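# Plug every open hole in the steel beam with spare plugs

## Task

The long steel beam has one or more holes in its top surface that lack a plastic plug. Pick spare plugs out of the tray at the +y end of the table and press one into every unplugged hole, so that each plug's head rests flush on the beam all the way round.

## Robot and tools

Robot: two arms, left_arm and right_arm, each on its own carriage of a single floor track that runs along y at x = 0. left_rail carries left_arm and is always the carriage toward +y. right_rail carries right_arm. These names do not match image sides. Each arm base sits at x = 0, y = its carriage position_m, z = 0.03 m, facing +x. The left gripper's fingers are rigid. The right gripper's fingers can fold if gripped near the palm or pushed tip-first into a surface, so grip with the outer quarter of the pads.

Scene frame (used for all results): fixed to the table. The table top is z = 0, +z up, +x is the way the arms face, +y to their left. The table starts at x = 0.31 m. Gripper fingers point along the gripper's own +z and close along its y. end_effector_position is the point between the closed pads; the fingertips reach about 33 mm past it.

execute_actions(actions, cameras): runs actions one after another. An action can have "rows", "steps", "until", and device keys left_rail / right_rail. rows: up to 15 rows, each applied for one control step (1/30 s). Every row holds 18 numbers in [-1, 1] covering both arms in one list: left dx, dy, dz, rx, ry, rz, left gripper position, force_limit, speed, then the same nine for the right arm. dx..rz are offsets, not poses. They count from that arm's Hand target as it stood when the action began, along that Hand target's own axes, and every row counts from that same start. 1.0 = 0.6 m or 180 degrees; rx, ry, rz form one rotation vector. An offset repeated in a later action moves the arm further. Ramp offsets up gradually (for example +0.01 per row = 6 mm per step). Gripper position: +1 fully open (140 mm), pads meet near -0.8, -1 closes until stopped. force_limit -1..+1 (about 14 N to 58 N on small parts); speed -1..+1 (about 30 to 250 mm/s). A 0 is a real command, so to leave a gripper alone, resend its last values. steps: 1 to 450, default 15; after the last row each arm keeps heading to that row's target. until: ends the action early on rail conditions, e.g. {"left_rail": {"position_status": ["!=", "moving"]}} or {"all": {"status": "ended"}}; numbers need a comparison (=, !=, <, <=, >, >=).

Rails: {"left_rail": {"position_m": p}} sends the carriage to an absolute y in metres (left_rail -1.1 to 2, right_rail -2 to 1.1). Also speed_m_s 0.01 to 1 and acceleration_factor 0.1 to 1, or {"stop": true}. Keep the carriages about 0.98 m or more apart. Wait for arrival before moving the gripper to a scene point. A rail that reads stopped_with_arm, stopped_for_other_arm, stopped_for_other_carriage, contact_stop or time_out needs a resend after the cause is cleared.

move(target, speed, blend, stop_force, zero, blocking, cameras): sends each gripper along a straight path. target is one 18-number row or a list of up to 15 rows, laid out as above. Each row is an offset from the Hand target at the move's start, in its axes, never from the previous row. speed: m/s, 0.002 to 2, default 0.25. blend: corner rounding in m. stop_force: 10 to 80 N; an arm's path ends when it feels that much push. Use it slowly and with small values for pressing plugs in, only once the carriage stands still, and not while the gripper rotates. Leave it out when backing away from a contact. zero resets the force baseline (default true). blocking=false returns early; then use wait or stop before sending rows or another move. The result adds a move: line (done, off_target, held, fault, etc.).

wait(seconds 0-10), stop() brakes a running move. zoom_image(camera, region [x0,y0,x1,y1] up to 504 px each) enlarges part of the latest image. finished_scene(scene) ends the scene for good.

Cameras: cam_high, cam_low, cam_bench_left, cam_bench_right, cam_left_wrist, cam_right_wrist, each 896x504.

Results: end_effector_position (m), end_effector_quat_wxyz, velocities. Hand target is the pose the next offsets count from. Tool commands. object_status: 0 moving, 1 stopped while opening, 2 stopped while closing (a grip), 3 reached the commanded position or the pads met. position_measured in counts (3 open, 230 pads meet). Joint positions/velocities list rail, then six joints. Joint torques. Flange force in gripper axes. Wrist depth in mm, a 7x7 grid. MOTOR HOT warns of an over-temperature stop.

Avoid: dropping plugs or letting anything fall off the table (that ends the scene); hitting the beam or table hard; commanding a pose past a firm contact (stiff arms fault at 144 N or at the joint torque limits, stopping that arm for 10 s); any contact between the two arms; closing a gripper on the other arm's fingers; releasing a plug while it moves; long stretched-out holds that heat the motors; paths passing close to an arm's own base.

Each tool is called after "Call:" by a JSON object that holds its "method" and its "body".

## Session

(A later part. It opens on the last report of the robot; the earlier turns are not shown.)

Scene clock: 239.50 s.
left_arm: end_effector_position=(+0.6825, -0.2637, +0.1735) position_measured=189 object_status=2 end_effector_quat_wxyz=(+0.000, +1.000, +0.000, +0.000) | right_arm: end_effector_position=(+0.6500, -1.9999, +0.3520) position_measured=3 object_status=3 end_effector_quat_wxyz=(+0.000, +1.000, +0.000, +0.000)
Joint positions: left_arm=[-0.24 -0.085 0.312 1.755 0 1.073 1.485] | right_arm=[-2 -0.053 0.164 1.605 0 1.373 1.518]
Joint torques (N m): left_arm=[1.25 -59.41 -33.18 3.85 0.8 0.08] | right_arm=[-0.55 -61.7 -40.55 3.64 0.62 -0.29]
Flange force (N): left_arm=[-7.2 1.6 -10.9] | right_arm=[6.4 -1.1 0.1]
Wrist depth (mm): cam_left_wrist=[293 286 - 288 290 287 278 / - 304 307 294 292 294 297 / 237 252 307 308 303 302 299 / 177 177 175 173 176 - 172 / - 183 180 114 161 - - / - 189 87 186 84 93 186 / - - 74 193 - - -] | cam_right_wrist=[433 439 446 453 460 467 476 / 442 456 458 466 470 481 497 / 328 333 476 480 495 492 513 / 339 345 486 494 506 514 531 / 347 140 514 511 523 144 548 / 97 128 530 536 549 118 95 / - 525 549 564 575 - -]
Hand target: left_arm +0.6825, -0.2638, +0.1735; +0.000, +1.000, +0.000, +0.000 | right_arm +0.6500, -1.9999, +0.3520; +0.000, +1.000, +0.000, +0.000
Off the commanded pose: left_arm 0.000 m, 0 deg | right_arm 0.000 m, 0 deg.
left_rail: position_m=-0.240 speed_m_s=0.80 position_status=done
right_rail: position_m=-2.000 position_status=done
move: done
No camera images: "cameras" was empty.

Call:
{"method": "move", "body": {"target": [[0,0,0,0,0,0,-0.45,-1,-0.6, 0,0,0,0,0,0,1,1,1],[0,0,-0.03,0,0,0,-0.45,-1,-0.6, 0,0,0,0,0,0,1,1,1],[0,0,-0.03,0,0,0,-1,-1,0, 0,0,0,0,0,0,1,1,1]], "speed": 0.1, "cameras": ["cam_left_wrist"]}}

Call:
{"method": "move", "body": {"target": [0,0,0.04,0,0,0,-1,-1,0, 0,0,0,0,0,0,1,1,1], "speed": 0.015, "stop_force": 45, "cameras": ["cam_left_wrist"]}}

Scene clock: 246.13 s.
left_arm: end_effector_position=(+0.6825, -0.2638, +0.1915) position_measured=233 object_status=3 end_effector_quat_wxyz=(+0.000, +1.000, +0.000, +0.000) | right_arm: end_effector_position=(+0.6500, -1.9999, +0.3520) position_measured=3 object_status=3 end_effector_quat_wxyz=(+0.000, +1.000, +0.000, +0.000)
Joint positions: left_arm=[-0.24 -0.085 0.299 1.738 0 1.105 1.485] | right_arm=[-2 -0.053 0.164 1.605 0 1.373 1.518]
Joint torques (N m): left_arm=[-0.18 -63.88 -39 3.29 0.13 0.04] | right_arm=[-0.39 -61.7 -40.35 3.6 0.45 -0.32]
Flange force (N): left_arm=[-9.5 -0.2 -2.7] | right_arm=[6.8 -1.0 -0.6]
Wrist depth (mm): cam_left_wrist=[315 307 306 305 302 305 301 / 319 317 316 - 324 313 310 / 325 338 209 320 - 324 317 / - 195 193 191 - 192 188 / - 201 200 137 197 197 - / 210 - 88 90 89 202 - / - - 71 - - - -] | cam_right_wrist=[422 439 445 454 461 468 474 / 444 449 458 470 474 483 492 / 328 332 473 485 497 499 508 / 338 344 493 496 503 547 537 / 348 128 511 509 560 134 548 / 97 128 527 539 550 118 95 / 92 527 553 554 559 561 -]
Hand target: left_arm +0.6825, -0.2638, +0.1915; +0.000, +1.000, +0.000, +0.000 | right_arm +0.6500, -1.9999, +0.3520; +0.000, +1.000, +0.000, +0.000
Off the commanded pose: left_arm 0.000 m, 0 deg | right_arm 0.000 m, 0 deg.
left_rail: position_m=-0.240 speed_m_s=0.80 position_status=done
right_rail: position_m=-2.000 position_status=done
move: done
camera_calibration:
cam_left_wrist: T_world_to_cam=[[0.0257833, -0.999049, -0.0351527, -0.260923], [-0.977568, -0.0325509, 0.208092, 0.649215], [-0.209038, 0.0289988, -0.977477, 0.48004], [0, 0, 0, 1]] pos_world=[0.741726, -0.253463, 0.324959]
Images, in order (width x height): cam_left_wrist 896x504.

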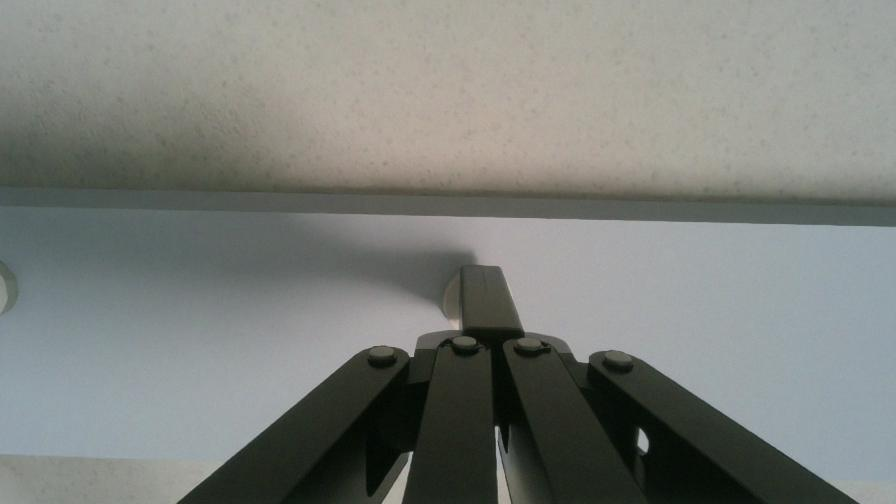

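Scene clock: 247.73 s.
left_arm: end_effector_position=(+0.6826, -0.2638, +0.1770) position_measured=233 object_status=3 end_effector_quat_wxyz=(+0.000, +1.000, +0.000, +0.000) | right_arm: end_effector_position=(+0.6500, -1.9999, +0.3520) position_measured=3 object_status=3 end_effector_quat_wxyz=(+0.000, +1.000, +0.000, +0.000)
Joint positions: left_arm=[-0.24 -0.085 0.31 1.752 0 1.079 1.485] | right_arm=[-2 -0.053 0.164 1.605 0 1.373 1.518]
Joint torques (N m): left_arm=[-1.1 -20.11 -14.38 3.17 -5.89 0.07] | right_arm=[-0.88 -61.13 -40.35 3.64 0.55 -0.27]
Flange force (N): left_arm=[-22.0 -2.6 -70.9] | right_arm=[5.9 -1.9 -0.6]
Wrist depth (mm): cam_left_wrist=[297 - 287 291 298 289 - / 305 304 - 297 298 296 288 / 312 309 312 213 310 306 306 / 179 181 179 178 179 - 176 / - 185 188 125 119 - - / 196 - 83 90 89 - - / - - 71 - - - -] | cam_right_wrist=[439 445 446 455 458 468 473 / 443 449 460 464 479 492 497 / 327 333 474 482 491 500 510 / 339 343 493 510 509 520 527 / 347 128 513 512 533 134 565 / 97 129 527 548 550 118 93 / 92 539 540 564 558 564 -]
Hand target: left_arm +0.6826, -0.2638, +0.1770; +0.000, +1.000, +0.000, +0.000 (not the last commanded pose) | right_arm +0.6500, -1.9999, +0.3520; +0.000, +1.000, +0.000, +0.000
Off the commanded pose: left_arm 0.009 m, 0 deg | right_arm 0.000 m, 0 deg.
left_rail: position_m=-0.240 speed_m_s=0.80 position_status=done
right_rail: position_m=-2.000 position_status=done
move: contact (left_arm)
camera_calibration:
cam_left_wrist: T_world_to_cam=[[0.0257958, -0.999049, -0.0351444, -0.261448], [-0.977633, -0.0325522, 0.207784, 0.652398], [-0.208731, 0.0289984, -0.977543, 0.465562], [0, 0, 0, 1]] pos_world=[0.741727, -0.253463, 0.31036]
Images, in order (width x height): cam_left_wrist 896x504.

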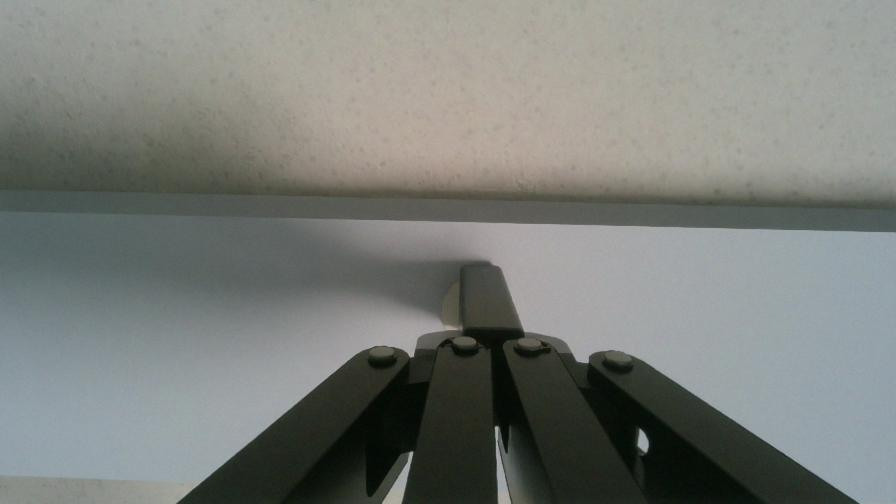

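Call:
{"method": "move", "body": {"target": [[0,0,-0.08,0,0,0,-1,-1,0, 0,0,0,0,0,0,1,1,1],[-0.1,0,-0.09,0,0,0,-1,-1,0, 0,0,0,0,0,0,1,1,1]], "speed": 0.15, "blend": [0.02,0], "cameras": ["cam_left_wrist","cam_high"]}}

Call:
{"method": "zoom_image", "body": {"camera": "cam_left_wrist", "region": [400, 100, 550, 250]}}

Call:
{"method": "zoom_image", "body": {"camera": "cam_high", "region": [250, 190, 400, 290]}}

Scene clock: 251.93 s.
left_arm: end_effector_position=(+0.6226, -0.2638, +0.2309) position_measured=233 object_status=3 end_effector_quat_wxyz=(+0.000, +1.000, +0.000, +0.000) | right_arm: end_effector_position=(+0.6500, -1.9999, +0.3520) position_measured=3 object_status=3 end_effector_quat_wxyz=(+0.000, +1.000, +0.000, +0.000)
Joint positions: left_arm=[-0.24 -0.094 0.181 1.811 0 1.148 1.477] | right_arm=[-2 -0.053 0.164 1.605 0 1.373 1.518]
Joint torques (N m): left_arm=[-0.09 -53.12 -39.67 3.38 0.13 0.1] | right_arm=[-0.84 -61.18 -40.3 3.62 0.59 -0.3]
Flange force (N): left_arm=[-8.7 0.3 -2.2] | right_arm=[6.1 -2.2 -0.6]
Wrist depth (mm): cam_left_wrist=[345 340 340 336 343 344 - / - 220 217 217 218 - - / - 226 227 227 223 221 225 / 242 - 233 230 232 231 - / - - - 124 118 - - / - - 83 90 89 - - / - - 71 - - - -] | cam_right_wrist=[429 437 445 - 462 - 489 / 442 450 461 467 - 482 490 / 328 332 473 491 489 489 510 / 339 343 497 501 539 520 533 / 347 139 505 521 534 144 552 / 97 119 527 541 550 118 95 / - 568 549 558 569 - -]
Hand target: left_arm +0.6225, -0.2638, +0.2309; +0.000, +1.000, +0.000, +0.000 | right_arm +0.6500, -1.9999, +0.3520; +0.000, +1.000, +0.000, +0.000
Off the commanded pose: left_arm 0.000 m, 0 deg | right_arm 0.000 m, 0 deg.
left_rail: position_m=-0.240 speed_m_s=0.80 position_status=done
right_rail: position_m=-2.000 position_status=done
move: done
camera_calibration:
cam_left_wrist: T_world_to_cam=[[0.0258132, -0.999052, -0.0350511, -0.258052], [-0.977607, -0.0325533, 0.207904, 0.582479], [-0.208848, 0.0288995, -0.977521, 0.505774], [0, 0, 0, 1]] pos_world=[0.681727, -0.253463, 0.36426]
Images, in order (width x height): cam_high 896x504, cam_left_wrist 896x504.

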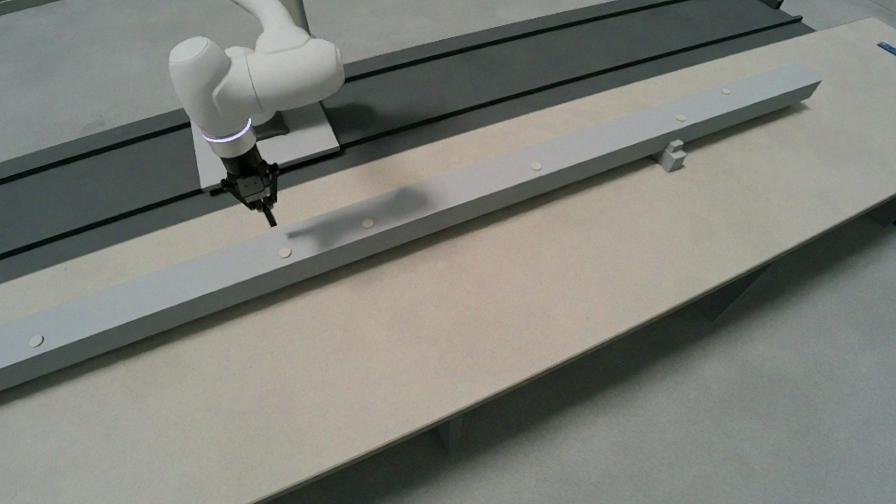

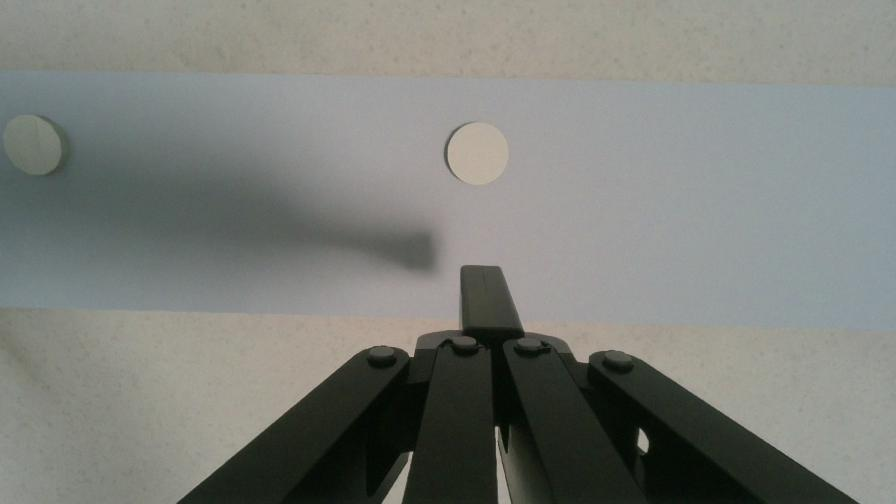

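Scaled by 3.360 from the camera's 896x504 image, which has a finer 1280x720 frame.

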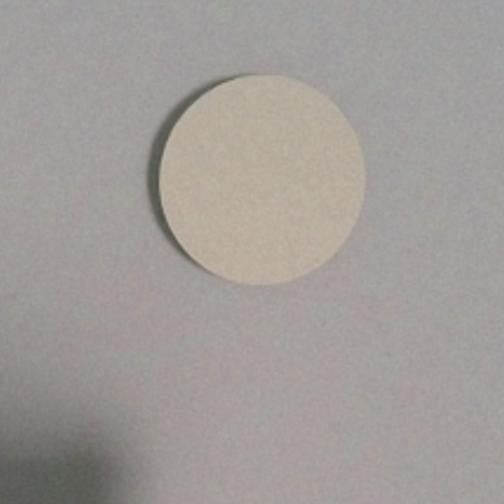

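Scaled by 3.360 from the camera's 896x504 image, which has a finer 1280x720 frame.

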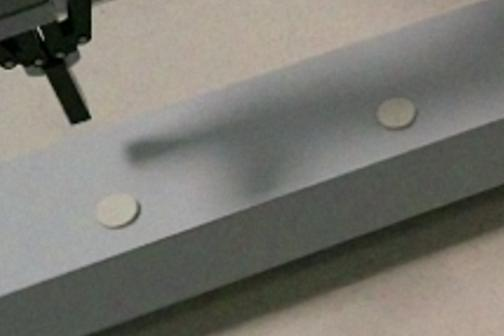

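Call:
{"method": "execute_actions", "body": {"actions": [{"left_rail":{"position_m":2.0,"acceleration_factor":1,"speed_m_s":1},"rows":[[0,0,0,0,0,0,-0.31,-1,0.5,0,0,0,0,0,0,1,1,1]],"steps":140,"until":{"left_rail":{"position_status":["!=","moving"]}}}], "cameras": []}}

Call:
{"method": "move", "body": {"target": [[0.315,-0.925,0.05,0,0,0,-0.31,-1,0.5, 0,0,0,0,0,0,1,1,1],[0.315,-0.925,0.26,0,0,0,-0.31,-1,0.5, 0,0,0,0,0,0,1,1,1]], "speed": 0.4, "blend": [0.04,0], "cameras": ["cam_left_wrist"]}}

Call:
{"method": "zoom_image", "body": {"camera": "cam_left_wrist", "region": [300, 100, 650, 450]}}

Scene clock: 260.17 s.
left_arm: end_effector_position=(+0.6225, +1.9760, +0.2309) position_measured=168 object_status=3 end_effector_quat_wxyz=(+0.000, +1.000, +0.000, +0.000) | right_arm: end_effector_position=(+0.6500, -1.9999, +0.3520) position_measured=3 object_status=3 end_effector_quat_wxyz=(+0.000, +1.000, +0.000, +0.000)
Joint positions: left_arm=[2 -0.094 0.181 1.811 0 1.148 1.477] | right_arm=[-2 -0.053 0.164 1.605 0 1.373 1.518]
Joint torques (N m): left_arm=[-0.32 -53.2 -39.84 3.36 0.14 0.06] | right_arm=[-0.41 -61.71 -40.5 3.56 0.59 -0.28]
Flange force (N): left_arm=[-9.1 -0.8 -2.0] | right_arm=[6.6 -1.2 -0.4]
Wrist depth (mm): cam_left_wrist=[352 - - 340 338 344 335 / - - - 353 354 348 336 / 378 370 360 - 370 361 359 / - 382 371 - 374 375 369 / - - 101 388 134 395 385 / - - 88 - 96 93 - / - 67 - - - 72 -] | cam_right_wrist=[433 446 444 454 461 470 478 / 440 449 457 468 473 486 493 / 328 332 460 478 509 500 510 / 339 344 - 504 509 536 525 / 347 139 510 521 534 134 547 / 97 128 530 536 537 118 92 / 92 - 542 563 - 577 -]
Hand target: left_arm +0.6225, +1.9760, +0.2309; +0.000, +1.000, +0.000, +0.000 | right_arm +0.6500, -1.9999, +0.3520; +0.000, +1.000, +0.000, +0.000
Off the commanded pose: left_arm 0.000 m, 0 deg | right_arm 0.000 m, 0 deg.
left_rail: position_m=2.000 position_status=done
right_rail: position_m=-2.000 position_status=done
No camera images: "cameras" was empty.

Scene clock: 262.43 s.
left_arm: end_effector_position=(+0.8117, +2.5311, +0.0752) position_measured=168 object_status=3 end_effector_quat_wxyz=(+0.000, +1.000, +0.000, +0.000) | right_arm: end_effector_position=(+0.6500, -1.9999, +0.3520) position_measured=3 object_status=3 end_effector_quat_wxyz=(+0.000, +1.000, +0.000, +0.000)
Joint positions: left_arm=[2 0.544 0.808 1.134 -0.001 1.198 2.115] | right_arm=[-2 -0.053 0.164 1.605 0 1.373 1.518]
Joint torques (N m): left_arm=[-0.23 -108.38 -41.03 3.43 0.14 0.07] | right_arm=[-0.64 -62.04 -40.25 3.64 0.47 -0.32]
Flange force (N): left_arm=[-14.1 9.4 -4.1] | right_arm=[7.7 -1.1 -0.6]
Wrist depth (mm): cam_left_wrist=[197 198 196 189 194 194 193 / 206 204 203 194 200 199 199 / 212 211 208 204 208 207 206 / 220 218 217 207 215 214 213 / 227 226 - 117 162 222 221 / 235 232 88 222 113 93 - / - 67 - - - 72 -] | cam_right_wrist=[431 - 436 452 461 470 476 / 443 450 460 465 476 482 500 / 327 332 471 479 492 491 516 / 339 343 492 503 511 518 528 / 347 139 510 513 528 144 555 / 97 129 526 536 549 118 93 / 92 533 - 554 570 587 -]
Hand target: left_arm +0.8116, +2.5311, +0.0751; +0.000, +1.000, +0.000, +0.000 | right_arm +0.6500, -1.9999, +0.3520; +0.000, +1.000, +0.000, +0.000
Off the commanded pose: left_arm 0.000 m, 0 deg | right_arm 0.000 m, 0 deg.
left_rail: position_m=2.000 position_status=done
right_rail: position_m=-2.000 position_status=done
move: done
camera_calibration:
cam_left_wrist: T_world_to_cam=[[0.0258197, -0.999052, -0.0350444, 2.52375], [-0.977653, -0.0325519, 0.207692, 0.890775], [-0.208636, 0.0288987, -0.977566, 0.312126], [0, 0, 0, 1]] pos_world=[0.870827, 2.54134, 0.208561]
Images, in order (width x height): cam_left_wrist 896x504.

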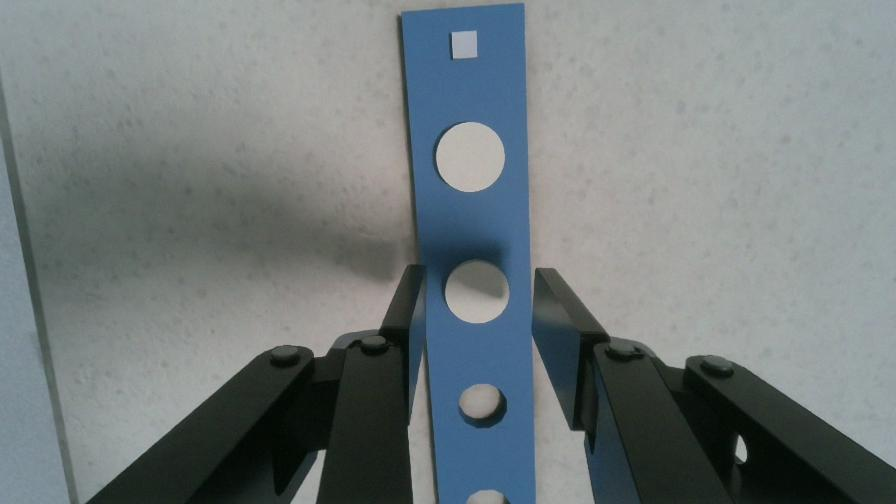

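Scaled by 1.440 from the camera's 896x504 image, which has a finer 1280x720 frame.

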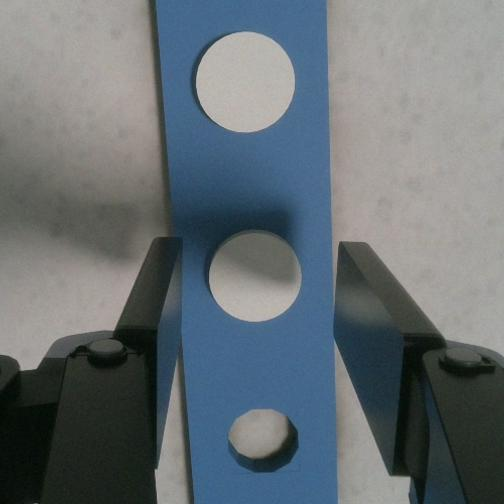

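Call:
{"method": "move", "body": {"target": [-0.0007,0,0.0558,0,0,0,-0.31,-1,0.5, 0,0,0,0,0,0,1,1,1], "speed": 0.03, "stop_force": 15, "cameras": []}}

Call:
{"method": "move", "body": {"target": [0,0,0,0,0,0,-1,-1,-1, 0,0,0,0,0,0,1,1,1], "cameras": ["cam_left_wrist"]}}

Call:
{"method": "wait", "body": {"seconds": 0.8, "cameras": []}}

Scene clock: 267.20 s.
left_arm: end_effector_position=(+0.8112, +2.5311, +0.0416) position_measured=168 object_status=3 end_effector_quat_wxyz=(+0.000, +1.000, +0.000, +0.000) | right_arm: end_effector_position=(+0.6500, -1.9999, +0.3520) position_measured=3 object_status=3 end_effector_quat_wxyz=(+0.000, +1.000, +0.000, +0.000)
Joint positions: left_arm=[2 0.544 0.831 1.157 0 1.153 2.115] | right_arm=[-2 -0.053 0.164 1.605 0 1.373 1.518]
Joint torques (N m): left_arm=[-0.02 -108.76 -39.89 3.37 0.13 0.08] | right_arm=[-0.64 -61.53 -40.38 3.55 0.51 -0.28]
Flange force (N): left_arm=[-13.4 8.8 -5.1] | right_arm=[6.6 -1.2 -0.5]
Wrist depth (mm): cam_left_wrist=[166 166 165 157 163 163 162 / 172 171 171 161 168 168 167 / 179 177 177 166 173 174 174 / 185 184 183 174 181 178 179 / 194 - 187 173 162 186 185 / 198 195 88 - 113 93 191 / - 67 - 203 - 72 -] | cam_right_wrist=[446 439 446 453 461 470 478 / 444 450 462 469 478 477 491 / 326 333 465 483 494 502 509 / 338 342 492 503 507 519 531 / 347 139 509 507 528 144 548 / 97 517 527 536 555 118 93 / 92 537 544 560 581 579 -]
Hand target: left_arm +0.8112, +2.5311, +0.0416; +0.000, +1.000, +0.000, +0.000 | right_arm +0.6500, -1.9999, +0.3520; +0.000, +1.000, +0.000, +0.000
Off the commanded pose: left_arm 0.000 m, 0 deg | right_arm 0.000 m, 0 deg.
left_rail: position_m=2.000 position_status=done
right_rail: position_m=-2.000 position_status=done
move: done
No camera images: "cameras" was empty.

Scene clock: 267.87 s.
left_arm: end_effector_position=(+0.8112, +2.5311, +0.0416) position_measured=189 object_status=0 end_effector_quat_wxyz=(+0.000, +1.000, +0.000, +0.000) | right_arm: end_effector_position=(+0.6500, -1.9999, +0.3520) position_measured=3 object_status=3 end_effector_quat_wxyz=(+0.000, +1.000, +0.000, +0.000)
Joint positions: left_arm=[2 0.544 0.831 1.157 0 1.153 2.115] | right_arm=[-2 -0.053 0.164 1.605 0 1.373 1.518]
Joint torques (N m): left_arm=[-0.15 -106.38 -38.55 3.33 0.15 0.08] | right_arm=[-0.4 -61.69 -40.16 3.6 0.49 -0.26]
Flange force (N): left_arm=[-13.2 8.5 -7.5] | right_arm=[7.0 -1.5 -0.7]
Wrist depth (mm): cam_left_wrist=[166 166 167 157 162 163 163 / 173 171 171 161 168 168 168 / 178 177 178 163 173 175 174 / 183 183 183 174 - 180 179 / 192 190 188 172 127 188 186 / 197 196 87 183 84 90 191 / - - 74 201 - - 198] | cam_right_wrist=[433 437 448 454 460 466 477 / 443 445 459 469 475 482 495 / 327 331 - 483 500 503 512 / 339 342 501 499 507 517 530 / 348 139 513 516 523 134 553 / 97 128 507 561 534 118 92 / 92 537 575 547 - 574 -]
Hand target: left_arm +0.8112, +2.5311, +0.0416; +0.000, +1.000, +0.000, +0.000 | right_arm +0.6500, -1.9999, +0.3520; +0.000, +1.000, +0.000, +0.000
Off the commanded pose: left_arm 0.000 m, 0 deg | right_arm 0.000 m, 0 deg.
left_rail: position_m=2.000 position_status=done
right_rail: position_m=-2.000 position_status=done
move: done
camera_calibration:
cam_left_wrist: T_world_to_cam=[[0.0257911, -0.999049, -0.0351485, 2.52272], [-0.977608, -0.032552, 0.207901, 0.89729], [-0.208847, 0.0289995, -0.977518, 0.279113], [0, 0, 0, 1]] pos_world=[0.870427, 2.54144, 0.17496]
Images, in order (width x height): cam_left_wrist 896x504.

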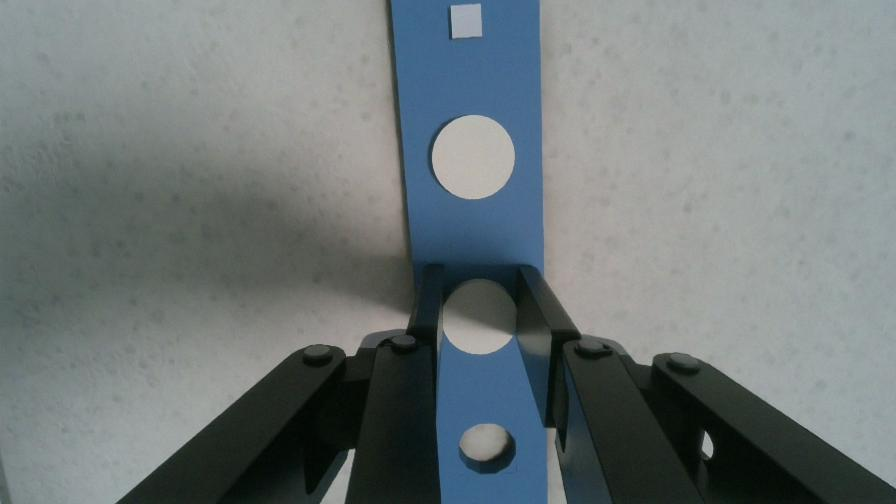

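Scene clock: 268.67 s.
left_arm: end_effector_position=(+0.8112, +2.5311, +0.0416) position_measured=189 object_status=2 end_effector_quat_wxyz=(+0.000, +1.000, +0.000, +0.000) | right_arm: end_effector_position=(+0.6500, -1.9999, +0.3520) position_measured=3 object_status=3 end_effector_quat_wxyz=(+0.000, +1.000, +0.000, +0.000)
Joint positions: left_arm=[2 0.544 0.831 1.157 0 1.153 2.115] | right_arm=[-2 -0.053 0.164 1.605 0 1.373 1.518]
Joint torques (N m): left_arm=[-0.17 -106.8 -38.53 3.31 0.15 0.07] | right_arm=[-0.22 -61.71 -40.06 3.61 0.53 -0.3]
Flange force (N): left_arm=[-12.3 8.3 -7.1] | right_arm=[7.5 -0.6 -0.7]
Wrist depth (mm): cam_left_wrist=[166 166 165 157 163 163 162 / 173 171 171 161 168 169 167 / 178 177 176 164 174 175 174 / 185 184 183 173 181 179 177 / 191 191 188 173 184 185 192 / 198 197 87 94 84 90 190 / 206 - 74 198 - - -] | cam_right_wrist=[433 438 449 452 454 470 476 / 442 449 462 467 478 487 491 / 328 332 475 482 491 495 522 / 338 344 498 498 512 521 534 / 348 139 504 526 531 144 582 / 97 516 527 540 549 118 93 / 92 539 552 563 573 577 -]
Hand target: left_arm +0.8112, +2.5311, +0.0416; +0.000, +1.000, +0.000, +0.000 | right_arm +0.6500, -1.9999, +0.3520; +0.000, +1.000, +0.000, +0.000
Tool commands: left_gripper/position=-1.0 left_gripper/force_limit=-1.0 left_gripper/speed=-1.0 right_gripper/position=+1.0 right_gripper/force_limit=+1.0 right_gripper/speed=+1.0
Off the commanded pose: left_arm 0.000 m, 0 deg | right_arm 0.000 m, 0 deg.
left_rail: position_m=2.000 position_status=done
right_rail: position_m=-2.000 position_status=done
wait: 0.80 s
No camera images: "cameras" was empty.

Call:
{"method": "move", "body": {"target": [[0,0,-0.2,0,0,0,-1,-1,-1, 0,0,0,0,0,0,1,1,1],[-0.335,0.885,-0.347,0,0,0,-1,-1,-1, 0,0,0,0,0,0,1,1,1]], "speed": 0.25, "blend": [0.04,0], "cameras": []}}

Call:
{"method": "execute_actions", "body": {"actions": [{"left_rail":{"position_m":-1.0,"acceleration_factor":0.5,"speed_m_s":0.9},"steps":240,"until":{"all":{"status":"ended"}}}], "cameras": ["cam_left_wrist","cam_high"]}}

Scene clock: 275.47 s.
left_arm: end_effector_position=(+0.6101, +2.0001, +0.2496) position_measured=189 object_status=2 end_effector_quat_wxyz=(+0.000, +1.000, +0.000, +0.000) | right_arm: end_effector_position=(+0.6500, -1.9999, +0.3520) position_measured=3 object_status=3 end_effector_quat_wxyz=(+0.000, +1.000, +0.000, +0.000)
Joint positions: left_arm=[2 -0.056 0.149 1.813 0 1.178 1.515] | right_arm=[-2 -0.053 0.164 1.605 0 1.373 1.518]
Joint torques (N m): left_arm=[-0.2 -50.17 -40.31 3.42 0.13 0.04] | right_arm=[-0.7 -61.95 -40.27 3.57 0.5 -0.29]
Flange force (N): left_arm=[-9.3 -0.3 -1.8] | right_arm=[7.6 -1.4 -0.3]
Wrist depth (mm): cam_left_wrist=[- 360 361 355 354 - - / 373 - - 372 370 - 367 / - - 392 383 386 380 382 / - 410 - 388 - - 385 / - 419 411 173 126 412 405 / 435 - 87 94 84 87 - / - - 74 443 - - -] | cam_right_wrist=[426 436 448 451 458 476 475 / 444 449 458 464 477 481 492 / 328 332 473 480 494 - 519 / 338 343 492 489 516 519 536 / 347 128 511 518 530 134 548 / 97 111 528 533 543 118 93 / 92 563 - 553 582 - -]
Hand target: left_arm +0.6101, +2.0001, +0.2496; +0.000, +1.000, +0.000, +0.000 | right_arm +0.6500, -1.9999, +0.3520; +0.000, +1.000, +0.000, +0.000
Off the commanded pose: left_arm 0.000 m, 0 deg | right_arm 0.000 m, 0 deg.
left_rail: position_m=2.000 position_status=done
right_rail: position_m=-2.000 position_status=done
move: done
No camera images: "cameras" was empty.

Scene clock: 280.43 s.
left_arm: end_effector_position=(+0.6101, -0.9997, +0.2496) position_measured=189 object_status=2 end_effector_quat_wxyz=(+0.000, +1.000, +0.000, +0.000) | right_arm: end_effector_position=(+0.6500, -1.9999, +0.3520) position_measured=3 object_status=3 end_effector_quat_wxyz=(+0.000, +1.000, +0.000, +0.000)
Joint positions: left_arm=[-1 -0.056 0.149 1.813 0 1.178 1.514] | right_arm=[-2 -0.053 0.164 1.605 0 1.373 1.518]
Joint torques (N m): left_arm=[-0.06 -50.58 -40.35 3.46 0.14 0.04] | right_arm=[-0.8 -61.87 -39.81 3.7 0.56 -0.29]
Flange force (N): left_arm=[-8.8 0.1 -1.6] | right_arm=[7.9 -1.6 -0.9]
Wrist depth (mm): cam_left_wrist=[- 359 360 363 355 264 - / 241 238 - - - - 232 / 242 - - 245 245 241 241 / - 254 254 245 - 251 248 / 422 411 - 173 126 407 - / - - 87 421 84 87 - / - - 74 432 - - -] | cam_right_wrist=[433 438 448 454 464 464 - / 446 450 458 466 478 485 488 / 328 333 465 482 491 508 518 / 338 342 499 488 508 520 531 / 348 139 533 522 526 143 552 / 97 128 527 536 552 118 95 / - - 550 548 564 569 -]
Hand target: left_arm +0.6101, -0.9997, +0.2496; +0.000, +1.000, +0.000, +0.000 | right_arm +0.6500, -1.9999, +0.3520; +0.000, +1.000, +0.000, +0.000
Tool commands: left_gripper/position=-1.0 left_gripper/force_limit=-1.0 left_gripper/speed=-1.0 right_gripper/position=+1.0 right_gripper/force_limit=+1.0 right_gripper/speed=+1.0
Off the commanded pose: left_arm 0.000 m, 0 deg | right_arm 0.000 m, 0 deg.
left_rail: position_m=-1.000 speed_m_s=0.90 position_status=done
right_rail: position_m=-2.000 position_status=done
camera_calibration:
cam_left_wrist: T_world_to_cam=[[0.0257911, -0.999049, -0.0351485, -0.992218], [-0.977608, -0.032552, 0.207901, 0.542397], [-0.208847, 0.0289995, -0.977518, 0.542905], [0, 0, 0, 1]] pos_world=[0.669227, -0.989363, 0.38306]
Images, in order (width x height): cam_high 896x504, cam_left_wrist 896x504.

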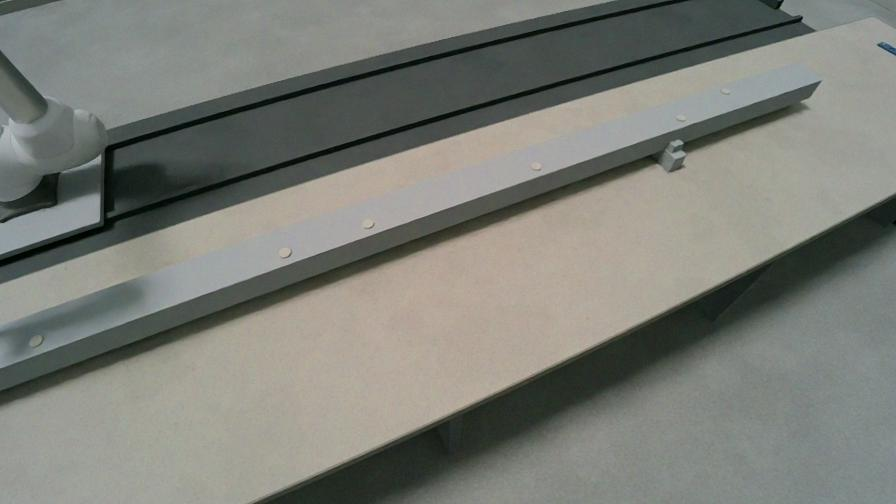

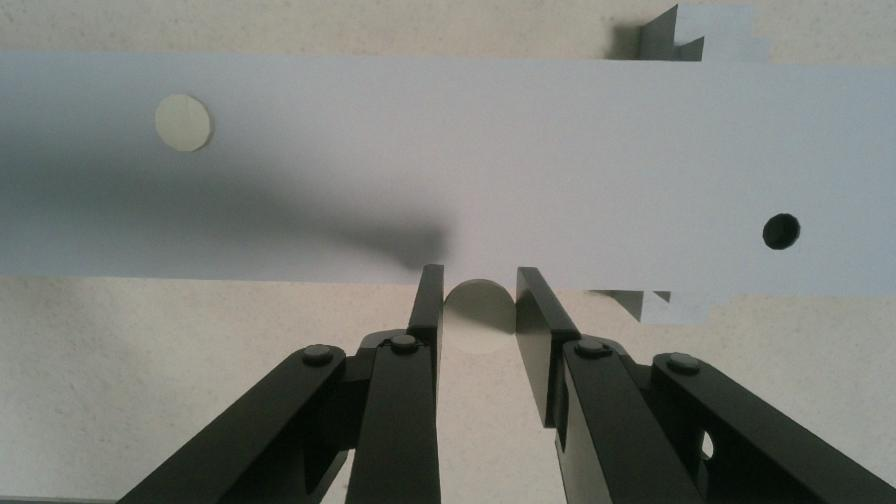

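Call:
{"method": "move", "body": {"target": [-0.0035,0.267,0.0743,0,0,0,-1,-1,-1, 0,0,0,0,0,0,1,1,1], "speed": 0.15, "cameras": ["cam_left_wrist"]}}

Call:
{"method": "zoom_image", "body": {"camera": "cam_left_wrist", "region": [380, 180, 580, 380]}}

Scene clock: 285.27 s.
left_arm: end_effector_position=(+0.6080, -1.1600, +0.2051) position_measured=189 object_status=2 end_effector_quat_wxyz=(+0.000, +1.000, +0.000, +0.000) | right_arm: end_effector_position=(+0.6500, -1.9999, +0.3520) position_measured=3 object_status=3 end_effector_quat_wxyz=(+0.000, +1.000, +0.000, +0.000)
Joint positions: left_arm=[-1 -0.312 0.208 1.829 0 1.103 1.258] | right_arm=[-2 -0.053 0.164 1.605 0 1.373 1.518]
Joint torques (N m): left_arm=[-0.28 -54.75 -38.99 3.29 0.11 0.05] | right_arm=[-0.46 -61.64 -40.17 3.65 0.43 -0.32]
Flange force (N): left_arm=[-9.1 -2.6 -2.7] | right_arm=[6.8 -1.6 -0.8]
Wrist depth (mm): cam_left_wrist=[193 189 190 189 188 187 184 / - - - 190 192 191 190 / - 201 - 200 199 199 197 / - 208 207 209 206 204 204 / 389 362 365 110 161 357 208 / - - 87 89 84 90 - / - - 74 389 - - -] | cam_right_wrist=[422 437 445 442 458 470 464 / 446 449 467 472 478 485 500 / 328 332 474 485 490 502 506 / 340 344 485 502 510 521 520 / 348 139 511 514 523 144 547 / 97 111 535 - 566 118 93 / - 540 546 558 - 594 -]
Hand target: left_arm +0.6080, -1.1601, +0.2051; +0.000, +1.000, +0.000, +0.000 | right_arm +0.6500, -1.9999, +0.3520; +0.000, +1.000, +0.000, +0.000
Off the commanded pose: left_arm 0.000 m, 0 deg | right_arm 0.000 m, 0 deg.
left_rail: position_m=-1.000 speed_m_s=0.90 position_status=done
right_rail: position_m=-2.000 position_status=done
move: done
camera_calibration:
cam_left_wrist: T_world_to_cam=[[0.0258925, -0.999046, -0.0351684, -1.15404], [-0.977625, -0.0326524, 0.207803, 0.544422], [-0.208754, 0.029001, -0.977538, 0.503488], [0, 0, 0, 1]] pos_world=[0.667227, -1.14976, 0.33846]
Images, in order (width x height): cam_left_wrist 896x504.

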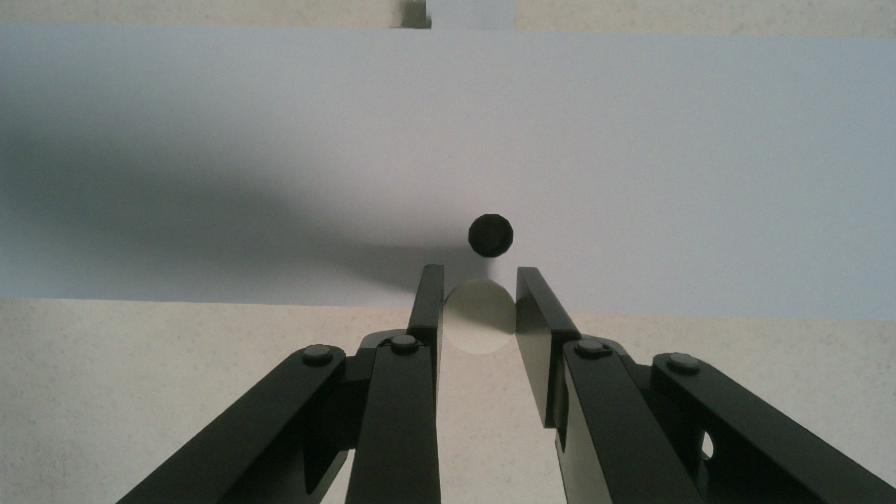

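Scaled by 2.520 from the camera's 896x504 image, which has a finer 1280x720 frame.

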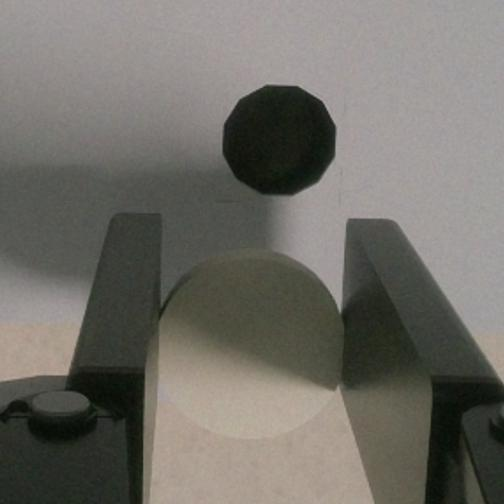

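Call:
{"method": "move", "body": {"target": [[0.0408,0.0093,0,0,0,0,-1,-1,-1, 0,0,0,0,0,0,1,1,1],[0.0408,0.0093,0.02,0,0,0,-1,-1,-1, 0,0,0,0,0,0,1,1,1]], "speed": 0.1, "cameras": []}}

Call:
{"method": "move", "body": {"target": [0,0,0.0325,0,0,0,-1,-1,-1, 0,0,0,0,0,0,1,1,1], "speed": 0.01, "stop_force": 15, "cameras": ["cam_left_wrist","cam_bench_right"]}}

Call:
{"method": "zoom_image", "body": {"camera": "cam_left_wrist", "region": [380, 180, 580, 380]}}

Scene clock: 292.53 s.
left_arm: end_effector_position=(+0.6325, -1.1655, +0.1931) position_measured=189 object_status=2 end_effector_quat_wxyz=(+0.000, +1.000, +0.000, +0.000) | right_arm: end_effector_position=(+0.6500, -1.9999, +0.3520) position_measured=3 object_status=3 end_effector_quat_wxyz=(+0.000, +1.000, +0.000, +0.000)
Joint positions: left_arm=[-1 -0.309 0.255 1.794 0 1.093 1.262] | right_arm=[-2 -0.053 0.164 1.605 0 1.373 1.518]
Joint torques (N m): left_arm=[-0.17 -59.32 -38.78 3.31 0.18 0.08] | right_arm=[-0.77 -61.93 -40.42 3.6 0.61 -0.19]
Flange force (N): left_arm=[-8.9 -2.3 -2.5] | right_arm=[7.1 -1.2 -0.3]
Wrist depth (mm): cam_left_wrist=[- 313 305 - - 301 299 / - - - 181 181 182 179 / - - - 187 187 186 184 / 197 - 196 194 193 192 192 / 204 - - 172 197 200 199 / - - 87 94 84 90 - / - - 74 - - - -] | cam_right_wrist=[433 439 446 453 457 469 477 / 444 449 458 469 472 485 493 / 327 332 464 484 - 503 521 / 337 343 468 498 500 518 531 / 347 132 509 - 528 134 548 / 97 129 526 540 550 118 95 / - 540 554 554 568 - -]
Hand target: left_arm +0.6325, -1.1656, +0.1931; +0.000, +1.000, +0.000, +0.000 | right_arm +0.6500, -1.9999, +0.3520; +0.000, +1.000, +0.000, +0.000
Off the commanded pose: left_arm 0.000 m, 0 deg | right_arm 0.000 m, 0 deg.
left_rail: position_m=-1.000 speed_m_s=0.90 position_status=done
right_rail: position_m=-2.000 position_status=done
move: done
No camera images: "cameras" was empty.

Scene clock: 295.13 s.
left_arm: end_effector_position=(+0.6325, -1.1656, +0.1736) position_measured=189 object_status=2 end_effector_quat_wxyz=(+0.000, +1.000, +0.000, +0.000) | right_arm: end_effector_position=(+0.6500, -1.9999, +0.3520) position_measured=3 object_status=3 end_effector_quat_wxyz=(+0.000, +1.000, +0.000, +0.000)
Joint positions: left_arm=[-1 -0.309 0.27 1.813 0 1.058 1.262] | right_arm=[-2 -0.053 0.164 1.605 0 1.373 1.518]
Joint torques (N m): left_arm=[4.37 -52.29 -27.27 5.44 2.46 0.18] | right_arm=[-0.88 -61.99 -40.41 3.55 0.54 -0.22]
Flange force (N): left_arm=[-2.9 6.8 -15.6] | right_arm=[7.2 -1.8 -0.1]
Wrist depth (mm): cam_left_wrist=[- 288 288 205 - 276 286 / - 165 167 163 161 162 162 / - - 169 170 171 167 165 / - - 176 175 172 173 171 / - - 182 171 178 178 178 / 353 - 87 94 84 94 184 / - - 74 356 - - -] | cam_right_wrist=[- 436 446 453 460 468 477 / 446 448 460 469 463 490 493 / 328 333 473 486 493 491 - / 339 344 494 491 517 494 532 / 347 139 509 535 524 134 - / 97 516 532 533 552 118 95 / 97 547 556 553 560 572 -]
Hand target: left_arm +0.6325, -1.1656, +0.1736; +0.000, +1.000, +0.000, +0.000 | right_arm +0.6500, -1.9999, +0.3520; +0.000, +1.000, +0.000, +0.000
Off the commanded pose: left_arm 0.000 m, 0 deg | right_arm 0.000 m, 0 deg.
left_rail: position_m=-1.000 speed_m_s=0.90 position_status=done
right_rail: position_m=-2.000 position_status=done
move: done
camera_calibration:
cam_left_wrist: T_world_to_cam=[[0.0258132, -0.999052, -0.0350511, -1.16126], [-0.977607, -0.0325533, 0.207904, 0.574811], [-0.208848, 0.0288995, -0.977521, 0.477912], [0, 0, 0, 1]] pos_world=[0.691727, -1.15526, 0.30696]
Images, in order (width x height): cam_bench_right 896x504, cam_left_wrist 896x504.

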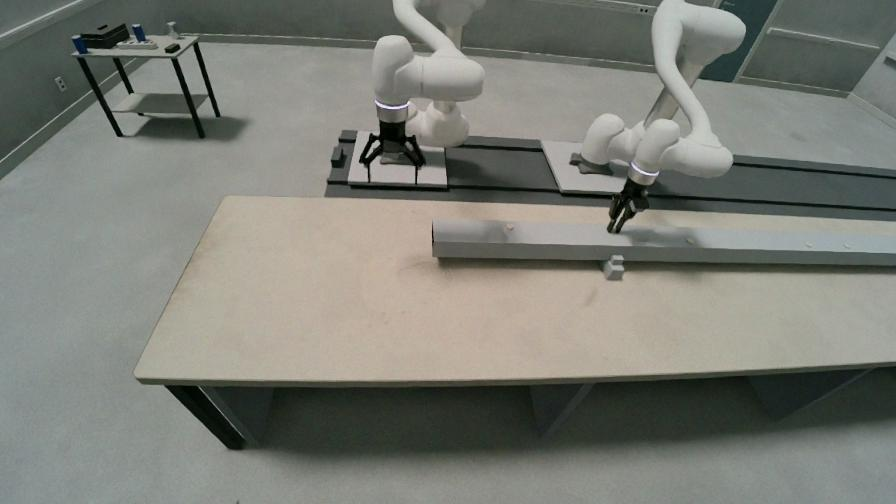

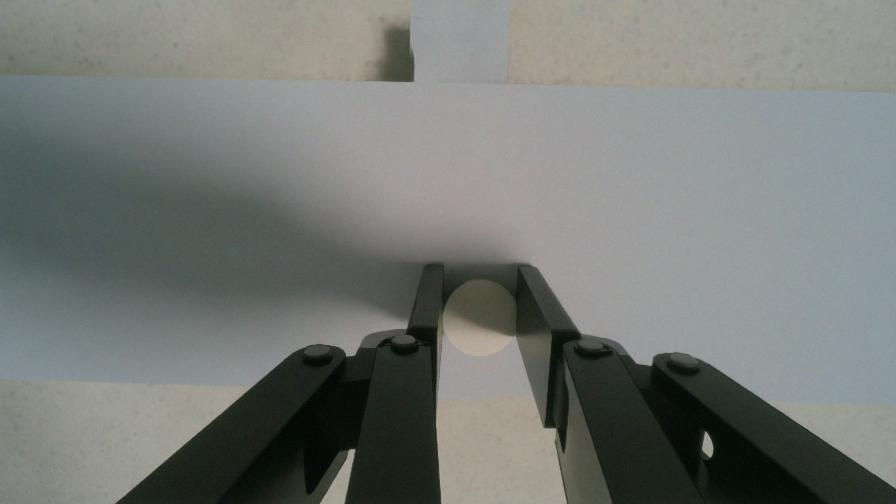

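Scaled by 2.520 from the camera's 896x504 image, which has a finer 1280x720 frame.

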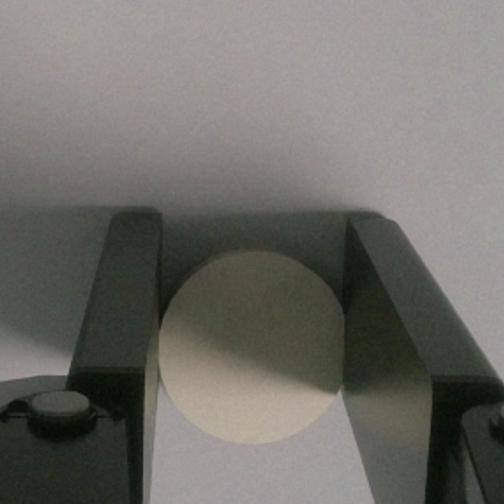

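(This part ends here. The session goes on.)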